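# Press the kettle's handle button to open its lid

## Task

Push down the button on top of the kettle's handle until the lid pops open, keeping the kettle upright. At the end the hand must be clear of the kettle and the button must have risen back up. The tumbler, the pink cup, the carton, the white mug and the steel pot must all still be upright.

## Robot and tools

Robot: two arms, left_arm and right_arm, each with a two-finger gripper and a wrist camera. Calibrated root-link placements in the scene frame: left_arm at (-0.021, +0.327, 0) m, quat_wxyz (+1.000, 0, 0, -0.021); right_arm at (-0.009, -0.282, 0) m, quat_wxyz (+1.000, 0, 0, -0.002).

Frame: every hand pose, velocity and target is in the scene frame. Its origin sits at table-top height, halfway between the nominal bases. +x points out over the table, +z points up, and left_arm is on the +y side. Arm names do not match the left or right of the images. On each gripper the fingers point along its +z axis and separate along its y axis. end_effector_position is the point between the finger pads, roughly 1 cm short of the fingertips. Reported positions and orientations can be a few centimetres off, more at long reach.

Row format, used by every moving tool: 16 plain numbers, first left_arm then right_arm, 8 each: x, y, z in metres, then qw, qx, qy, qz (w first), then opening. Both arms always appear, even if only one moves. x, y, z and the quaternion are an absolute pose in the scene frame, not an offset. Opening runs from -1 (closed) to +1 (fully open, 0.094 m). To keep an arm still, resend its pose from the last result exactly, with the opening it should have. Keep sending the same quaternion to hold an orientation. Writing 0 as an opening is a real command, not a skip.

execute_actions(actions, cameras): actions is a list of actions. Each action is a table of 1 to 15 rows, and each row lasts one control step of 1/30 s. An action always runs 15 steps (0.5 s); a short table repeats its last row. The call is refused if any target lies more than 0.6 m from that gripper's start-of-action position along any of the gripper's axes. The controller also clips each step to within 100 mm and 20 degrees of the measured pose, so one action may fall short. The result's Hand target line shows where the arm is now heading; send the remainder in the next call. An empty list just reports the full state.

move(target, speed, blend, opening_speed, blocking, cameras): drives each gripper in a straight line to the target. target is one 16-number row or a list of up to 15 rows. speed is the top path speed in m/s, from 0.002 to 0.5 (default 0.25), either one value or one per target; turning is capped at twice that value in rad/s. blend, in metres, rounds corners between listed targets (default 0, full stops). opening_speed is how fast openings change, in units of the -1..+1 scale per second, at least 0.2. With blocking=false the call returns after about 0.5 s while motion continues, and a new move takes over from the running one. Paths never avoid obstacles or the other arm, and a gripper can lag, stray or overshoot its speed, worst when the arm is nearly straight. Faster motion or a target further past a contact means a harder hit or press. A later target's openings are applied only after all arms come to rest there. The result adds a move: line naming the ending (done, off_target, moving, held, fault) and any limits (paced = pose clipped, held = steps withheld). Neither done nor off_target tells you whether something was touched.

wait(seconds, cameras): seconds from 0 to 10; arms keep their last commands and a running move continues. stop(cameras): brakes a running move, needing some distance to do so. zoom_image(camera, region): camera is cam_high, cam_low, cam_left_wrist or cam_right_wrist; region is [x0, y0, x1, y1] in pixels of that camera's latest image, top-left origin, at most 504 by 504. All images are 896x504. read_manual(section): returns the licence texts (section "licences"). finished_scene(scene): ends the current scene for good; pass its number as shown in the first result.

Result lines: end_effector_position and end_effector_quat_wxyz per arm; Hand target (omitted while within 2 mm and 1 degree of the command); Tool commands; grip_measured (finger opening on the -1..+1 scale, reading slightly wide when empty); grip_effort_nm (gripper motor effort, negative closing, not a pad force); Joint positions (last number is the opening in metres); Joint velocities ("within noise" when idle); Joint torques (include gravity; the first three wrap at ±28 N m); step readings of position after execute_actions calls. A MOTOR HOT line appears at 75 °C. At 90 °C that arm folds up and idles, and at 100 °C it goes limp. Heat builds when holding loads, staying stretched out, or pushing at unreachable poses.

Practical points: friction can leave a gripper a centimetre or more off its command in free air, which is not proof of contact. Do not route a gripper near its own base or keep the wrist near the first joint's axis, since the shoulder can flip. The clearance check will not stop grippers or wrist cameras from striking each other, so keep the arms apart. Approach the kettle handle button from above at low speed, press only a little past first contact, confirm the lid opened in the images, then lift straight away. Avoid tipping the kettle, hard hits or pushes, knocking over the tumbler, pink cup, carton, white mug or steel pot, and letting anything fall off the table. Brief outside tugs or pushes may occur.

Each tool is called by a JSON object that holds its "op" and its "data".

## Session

{"op": "execute_actions", "data": {"actions": []}}

{"op": "zoom_image", "data": {"camera": "cam_high", "region": [400, 240, 800, 490]}}

Scene clock: 0.00 s.
left_arm: end_effector_position=(+0.3372, +0.0565, +0.3486) grip_measured=+1.000 grip_effort_nm=n/a end_effector_quat_wxyz=(+0.420, +0.620, +0.649, -0.135) | right_arm: end_effector_position=(+0.0831, -0.0894, +0.3602) grip_measured=+1.000 grip_effort_nm=n/a end_effector_quat_wxyz=(-0.403, +0.694, -0.588, -0.105)
Joint positions: left_arm=[-0.429 1.705 1.984 -1.032 0.467 0.849 0.094] | right_arm=[1.113 0.931 1.557 -1.338 -0.01 -0.621 0.094]
Joint velocities: within noise
Joint torques (N m): no reading
Motor temperatures (°C): left_arm=[26 32 27 26 27 26 25] | right_arm=[25 30 28 28 28 26 25]
Heat: left arm: 32 °C; right arm: 30 °C.
Hand target: left_arm +0.3339, +0.0570, +0.3478; +0.415, +0.620, +0.651, -0.141 | right_arm +0.0824, -0.0899, +0.3653; -0.411, +0.690, -0.586, -0.109
Tool commands: left_gripper/opening=+1.0 right_gripper/opening=+1.0

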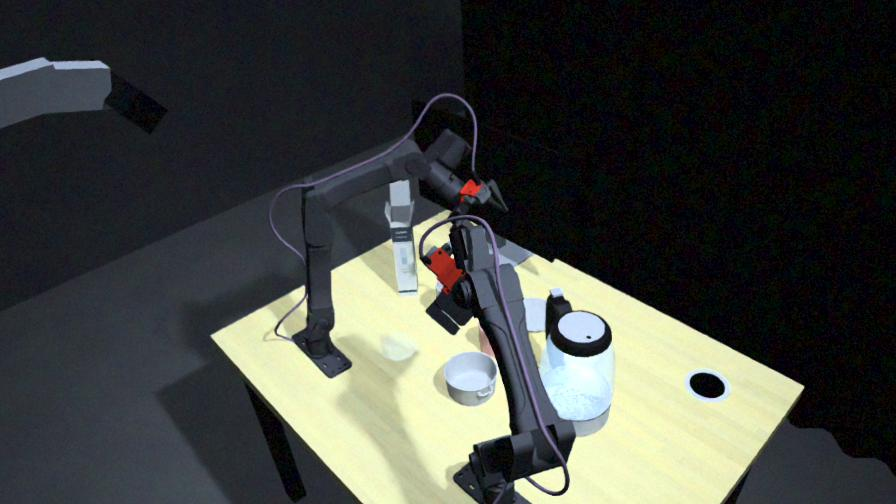

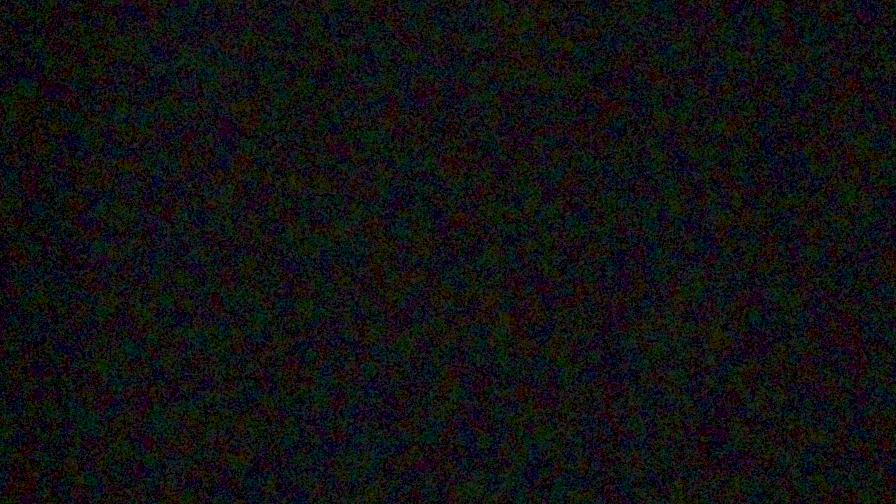

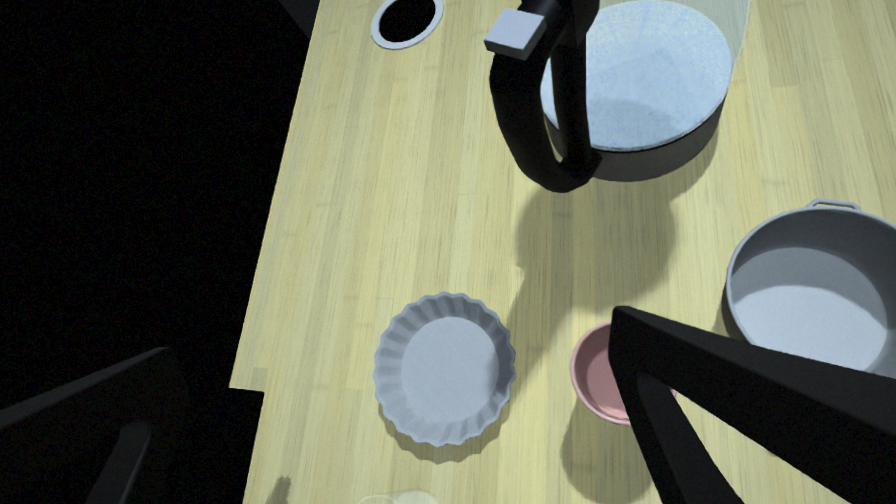

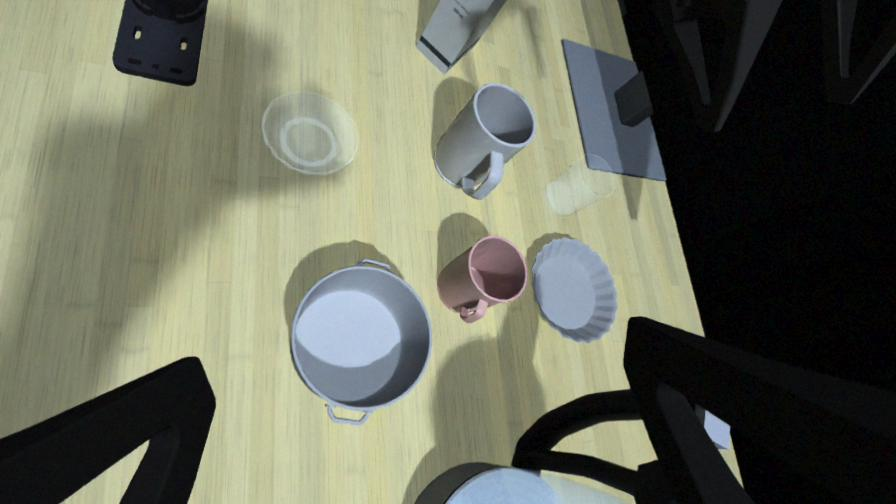

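Scaled by 1.260 from the camera's 896x504 image, which has a finer 1280x720 frame.

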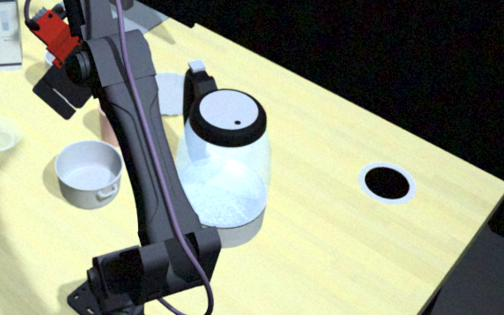

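{"op": "move", "data": {"target": [0.330,-0.110,0.32,0.3447,0.4013,0.8321,-0.1663,-1,0.17,-0.29,0.42,0.5,0,0.866,0,1], "cameras": ["cam_high","cam_left_wrist"]}}

Scene clock: 20.10 s.
left_arm: end_effector_position=(+0.3283, -0.1046, +0.3416) grip_measured=-0.994 grip_effort_nm=-0.335 end_effector_quat_wxyz=(+0.379, +0.395, +0.816, -0.183) | right_arm: end_effector_position=(+0.1704, -0.2911, +0.4122) grip_measured=+1.000 grip_effort_nm=-0.051 end_effector_quat_wxyz=(+0.492, +0.007, +0.870, +0.001)
Joint positions: left_arm=[-0.849 2.278 2.847 -1.271 0.008 0.009 0] | right_arm=[-0.31 0.865 1.701 -1.398 -0.262 -0.152 0.094]
Joint torques (N m): left_arm=[-0.58 -8.21 6.43 1.65 -0.09 -0.02] | right_arm=[-0.47 3.03 6.97 1.73 -0.23 -0.06]
Hand target: left_arm +0.3293, -0.1093, +0.3199; +0.358, +0.399, +0.827, -0.172 | right_arm +0.1699, -0.2899, +0.4199; +0.500, +0.000, +0.866, -0.001
Off the commanded pose: left_arm 0.022 m, 5 deg | right_arm 0.008 m, 1 deg.
elbow stopped short (left arm): the move would have taken joint 3 (elbow) straighter than the controller allows.
move: off_target (left_arm)
Images, in order: cam_high, cam_left_wrist.

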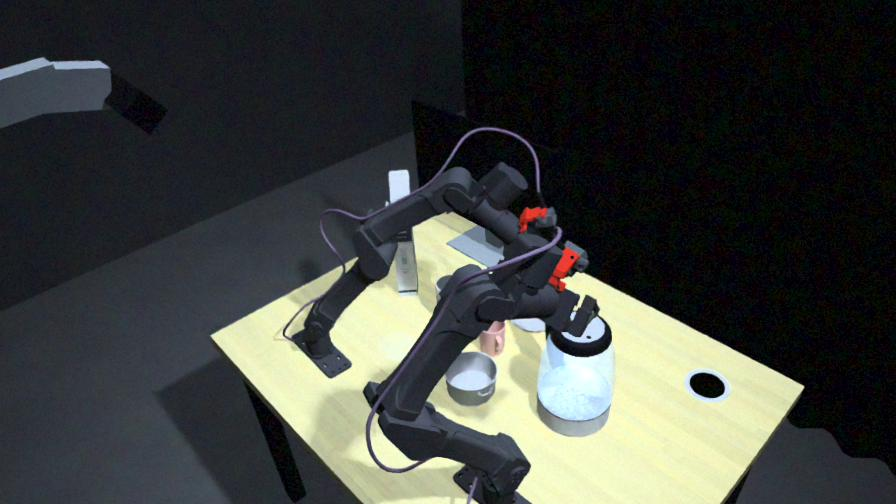

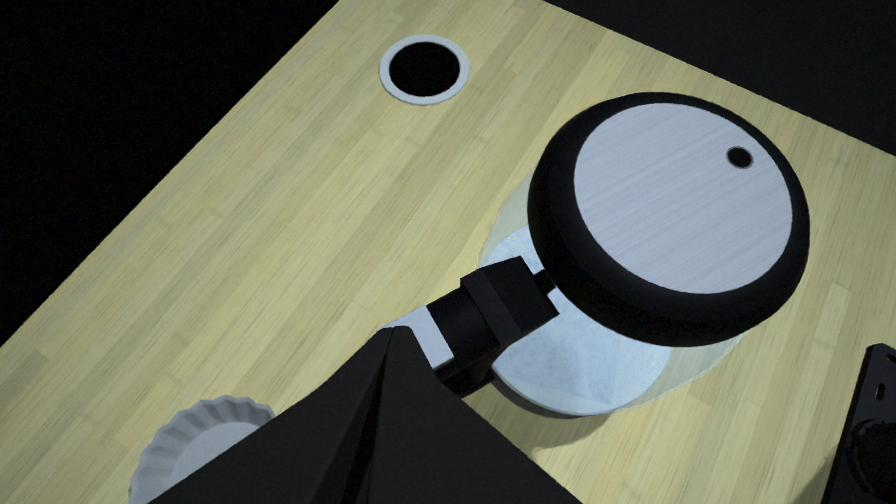

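{"op": "move", "data": {"target": [0.345,-0.118,0.28,0.4504,0.3762,0.78,-0.2172,-1,0.1699,-0.2899,0.42,0.5,0,0.866,0,1], "cameras": ["cam_high","cam_left_wrist"], "speed": 0.12}}

{"op": "zoom_image", "data": {"camera": "cam_high", "region": [490, 210, 650, 340]}}

Scene clock: 37.33 s.
left_arm: end_effector_position=(+0.3435, -0.1249, +0.2768) grip_measured=-0.994 grip_effort_nm=-0.339 end_effector_quat_wxyz=(+0.448, +0.380, +0.780, -0.218) | right_arm: end_effector_position=(+0.1703, -0.2909, +0.4121) grip_measured=+1.000 grip_effort_nm=-0.042 end_effector_quat_wxyz=(+0.492, +0.007, +0.870, +0.001)
Joint positions: left_arm=[-0.849 1.946 1.856 -0.438 0.013 0.009 0] | right_arm=[-0.314 0.865 1.701 -1.399 -0.267 -0.154 0.094]
Joint torques (N m): left_arm=[0.81 -11.78 5.12 2.24 0.03 0.09] | right_arm=[-0.47 3.03 6.98 1.74 -0.23 -0.05]
Motor temperatures (°C): left_arm=[26 39 29 30 27 26 25] | right_arm=[25 30 30 32 28 26 25]
Heat: left arm: 39 °C; right arm: 32 °C.
Hand target: left_arm +0.3449, -0.1182, +0.2800; +0.450, +0.376, +0.780, -0.217 | right_arm +0.1698, -0.2898, +0.4199; +0.500, +0.000, +0.866, -0.001
Off the commanded pose: left_arm 0.008 m, 0 deg | right_arm 0.008 m, 1 deg.
move: done
Images, in order: cam_high, cam_left_wrist.

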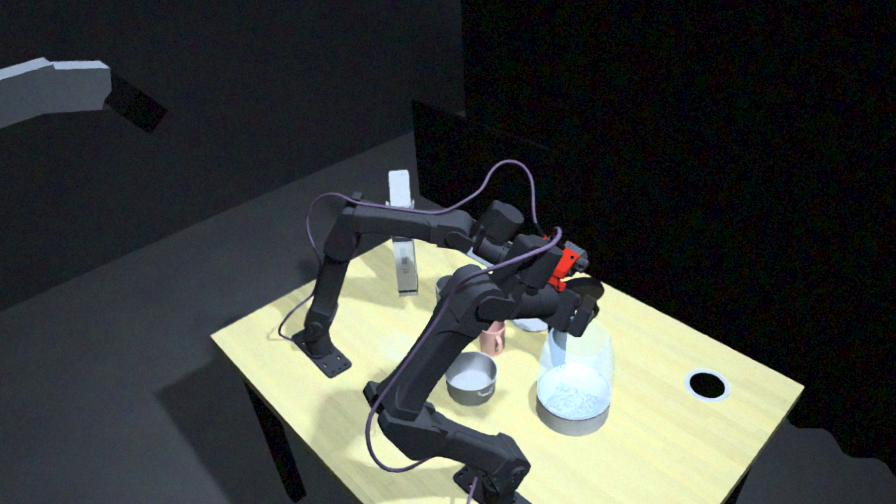

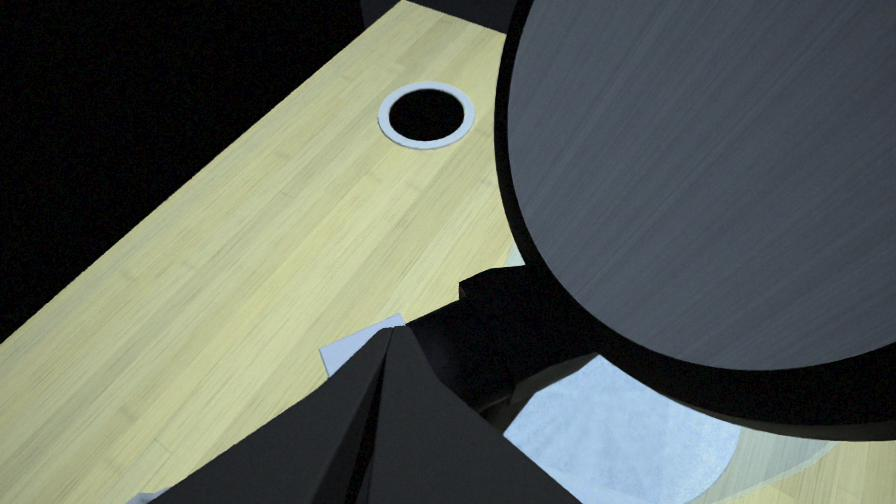

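Scaled by 3.150 from the camera's 896x504 image, which has a finer 1280x720 frame.

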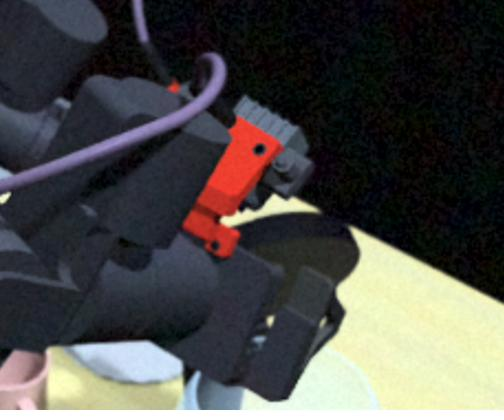

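{"op": "move", "data": {"target": [[0.332,-0.100,0.30,0.4504,0.3762,0.78,-0.2172,-1,0.1699,-0.2899,0.42,0.5,0,0.866,0,1],[0.28,-0.03,0.34,0.4504,0.3762,0.78,-0.2172,-1,0.1699,-0.2899,0.42,0.5,0,0.866,0,1]], "cameras": ["cam_high","cam_left_wrist"], "speed": 0.1, "blend": 0.015}}

{"op": "zoom_image", "data": {"camera": "cam_high", "region": [400, 210, 720, 440]}}

Scene clock: 43.87 s.
left_arm: end_effector_position=(+0.2837, -0.0394, +0.3442) grip_measured=-0.994 grip_effort_nm=-0.335 end_effector_quat_wxyz=(+0.460, +0.374, +0.774, -0.222) | right_arm: end_effector_position=(+0.1703, -0.2908, +0.4120) grip_measured=+1.000 grip_effort_nm=-0.046 end_effector_quat_wxyz=(+0.492, +0.007, +0.870, +0.002)
Joint positions: left_arm=[-0.829 1.569 1.654 -0.584 0.026 0.014 0] | right_arm=[-0.314 0.865 1.701 -1.399 -0.267 -0.154 0.094]
Joint torques (N m): left_arm=[0.54 -8.58 5.33 1.9 0.08 0.07] | right_arm=[-0.49 3.03 6.99 1.74 -0.23 -0.05]
Hand target: left_arm +0.2801, -0.0303, +0.3401; +0.450, +0.376, +0.780, -0.217 | right_arm +0.1698, -0.2898, +0.4199; +0.500, +0.000, +0.866, -0.001
Off the commanded pose: left_arm 0.011 m, 1 deg | right_arm 0.008 m, 1 deg.
move: off_target (left_arm)
Images, in order: cam_high, cam_left_wrist.

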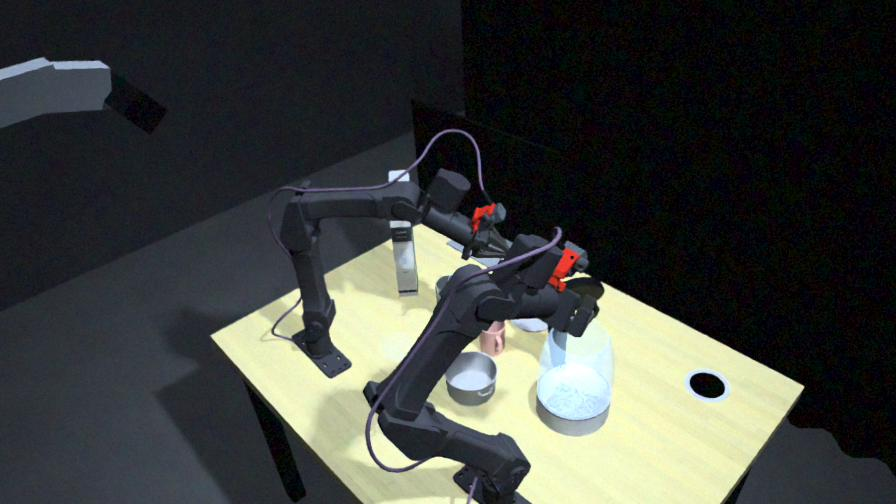

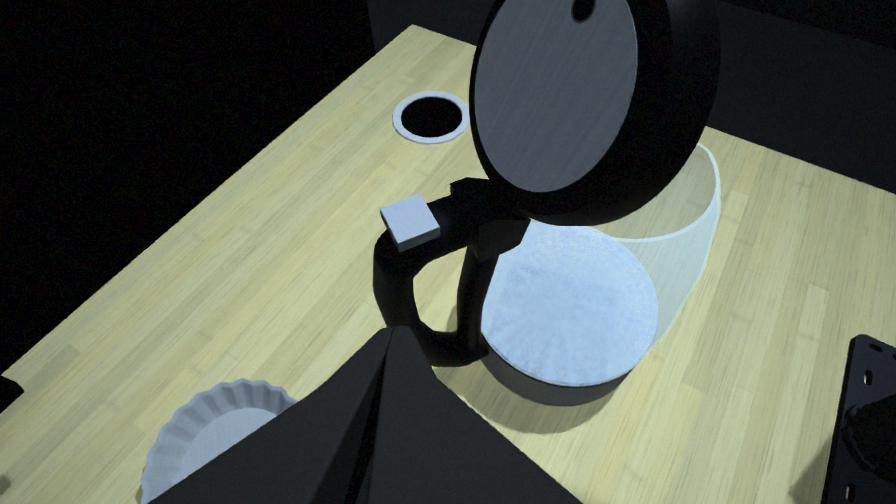

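Scaled by 1.575 from the camera's 896x504 image, which has a finer 1280x720 frame.

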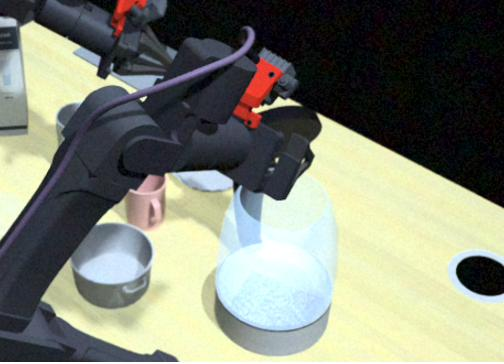

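Lid open, button up, kettle standing.

{"op": "finished_scene", "data": {"scene": 3}}

The scene is finished: the task was done.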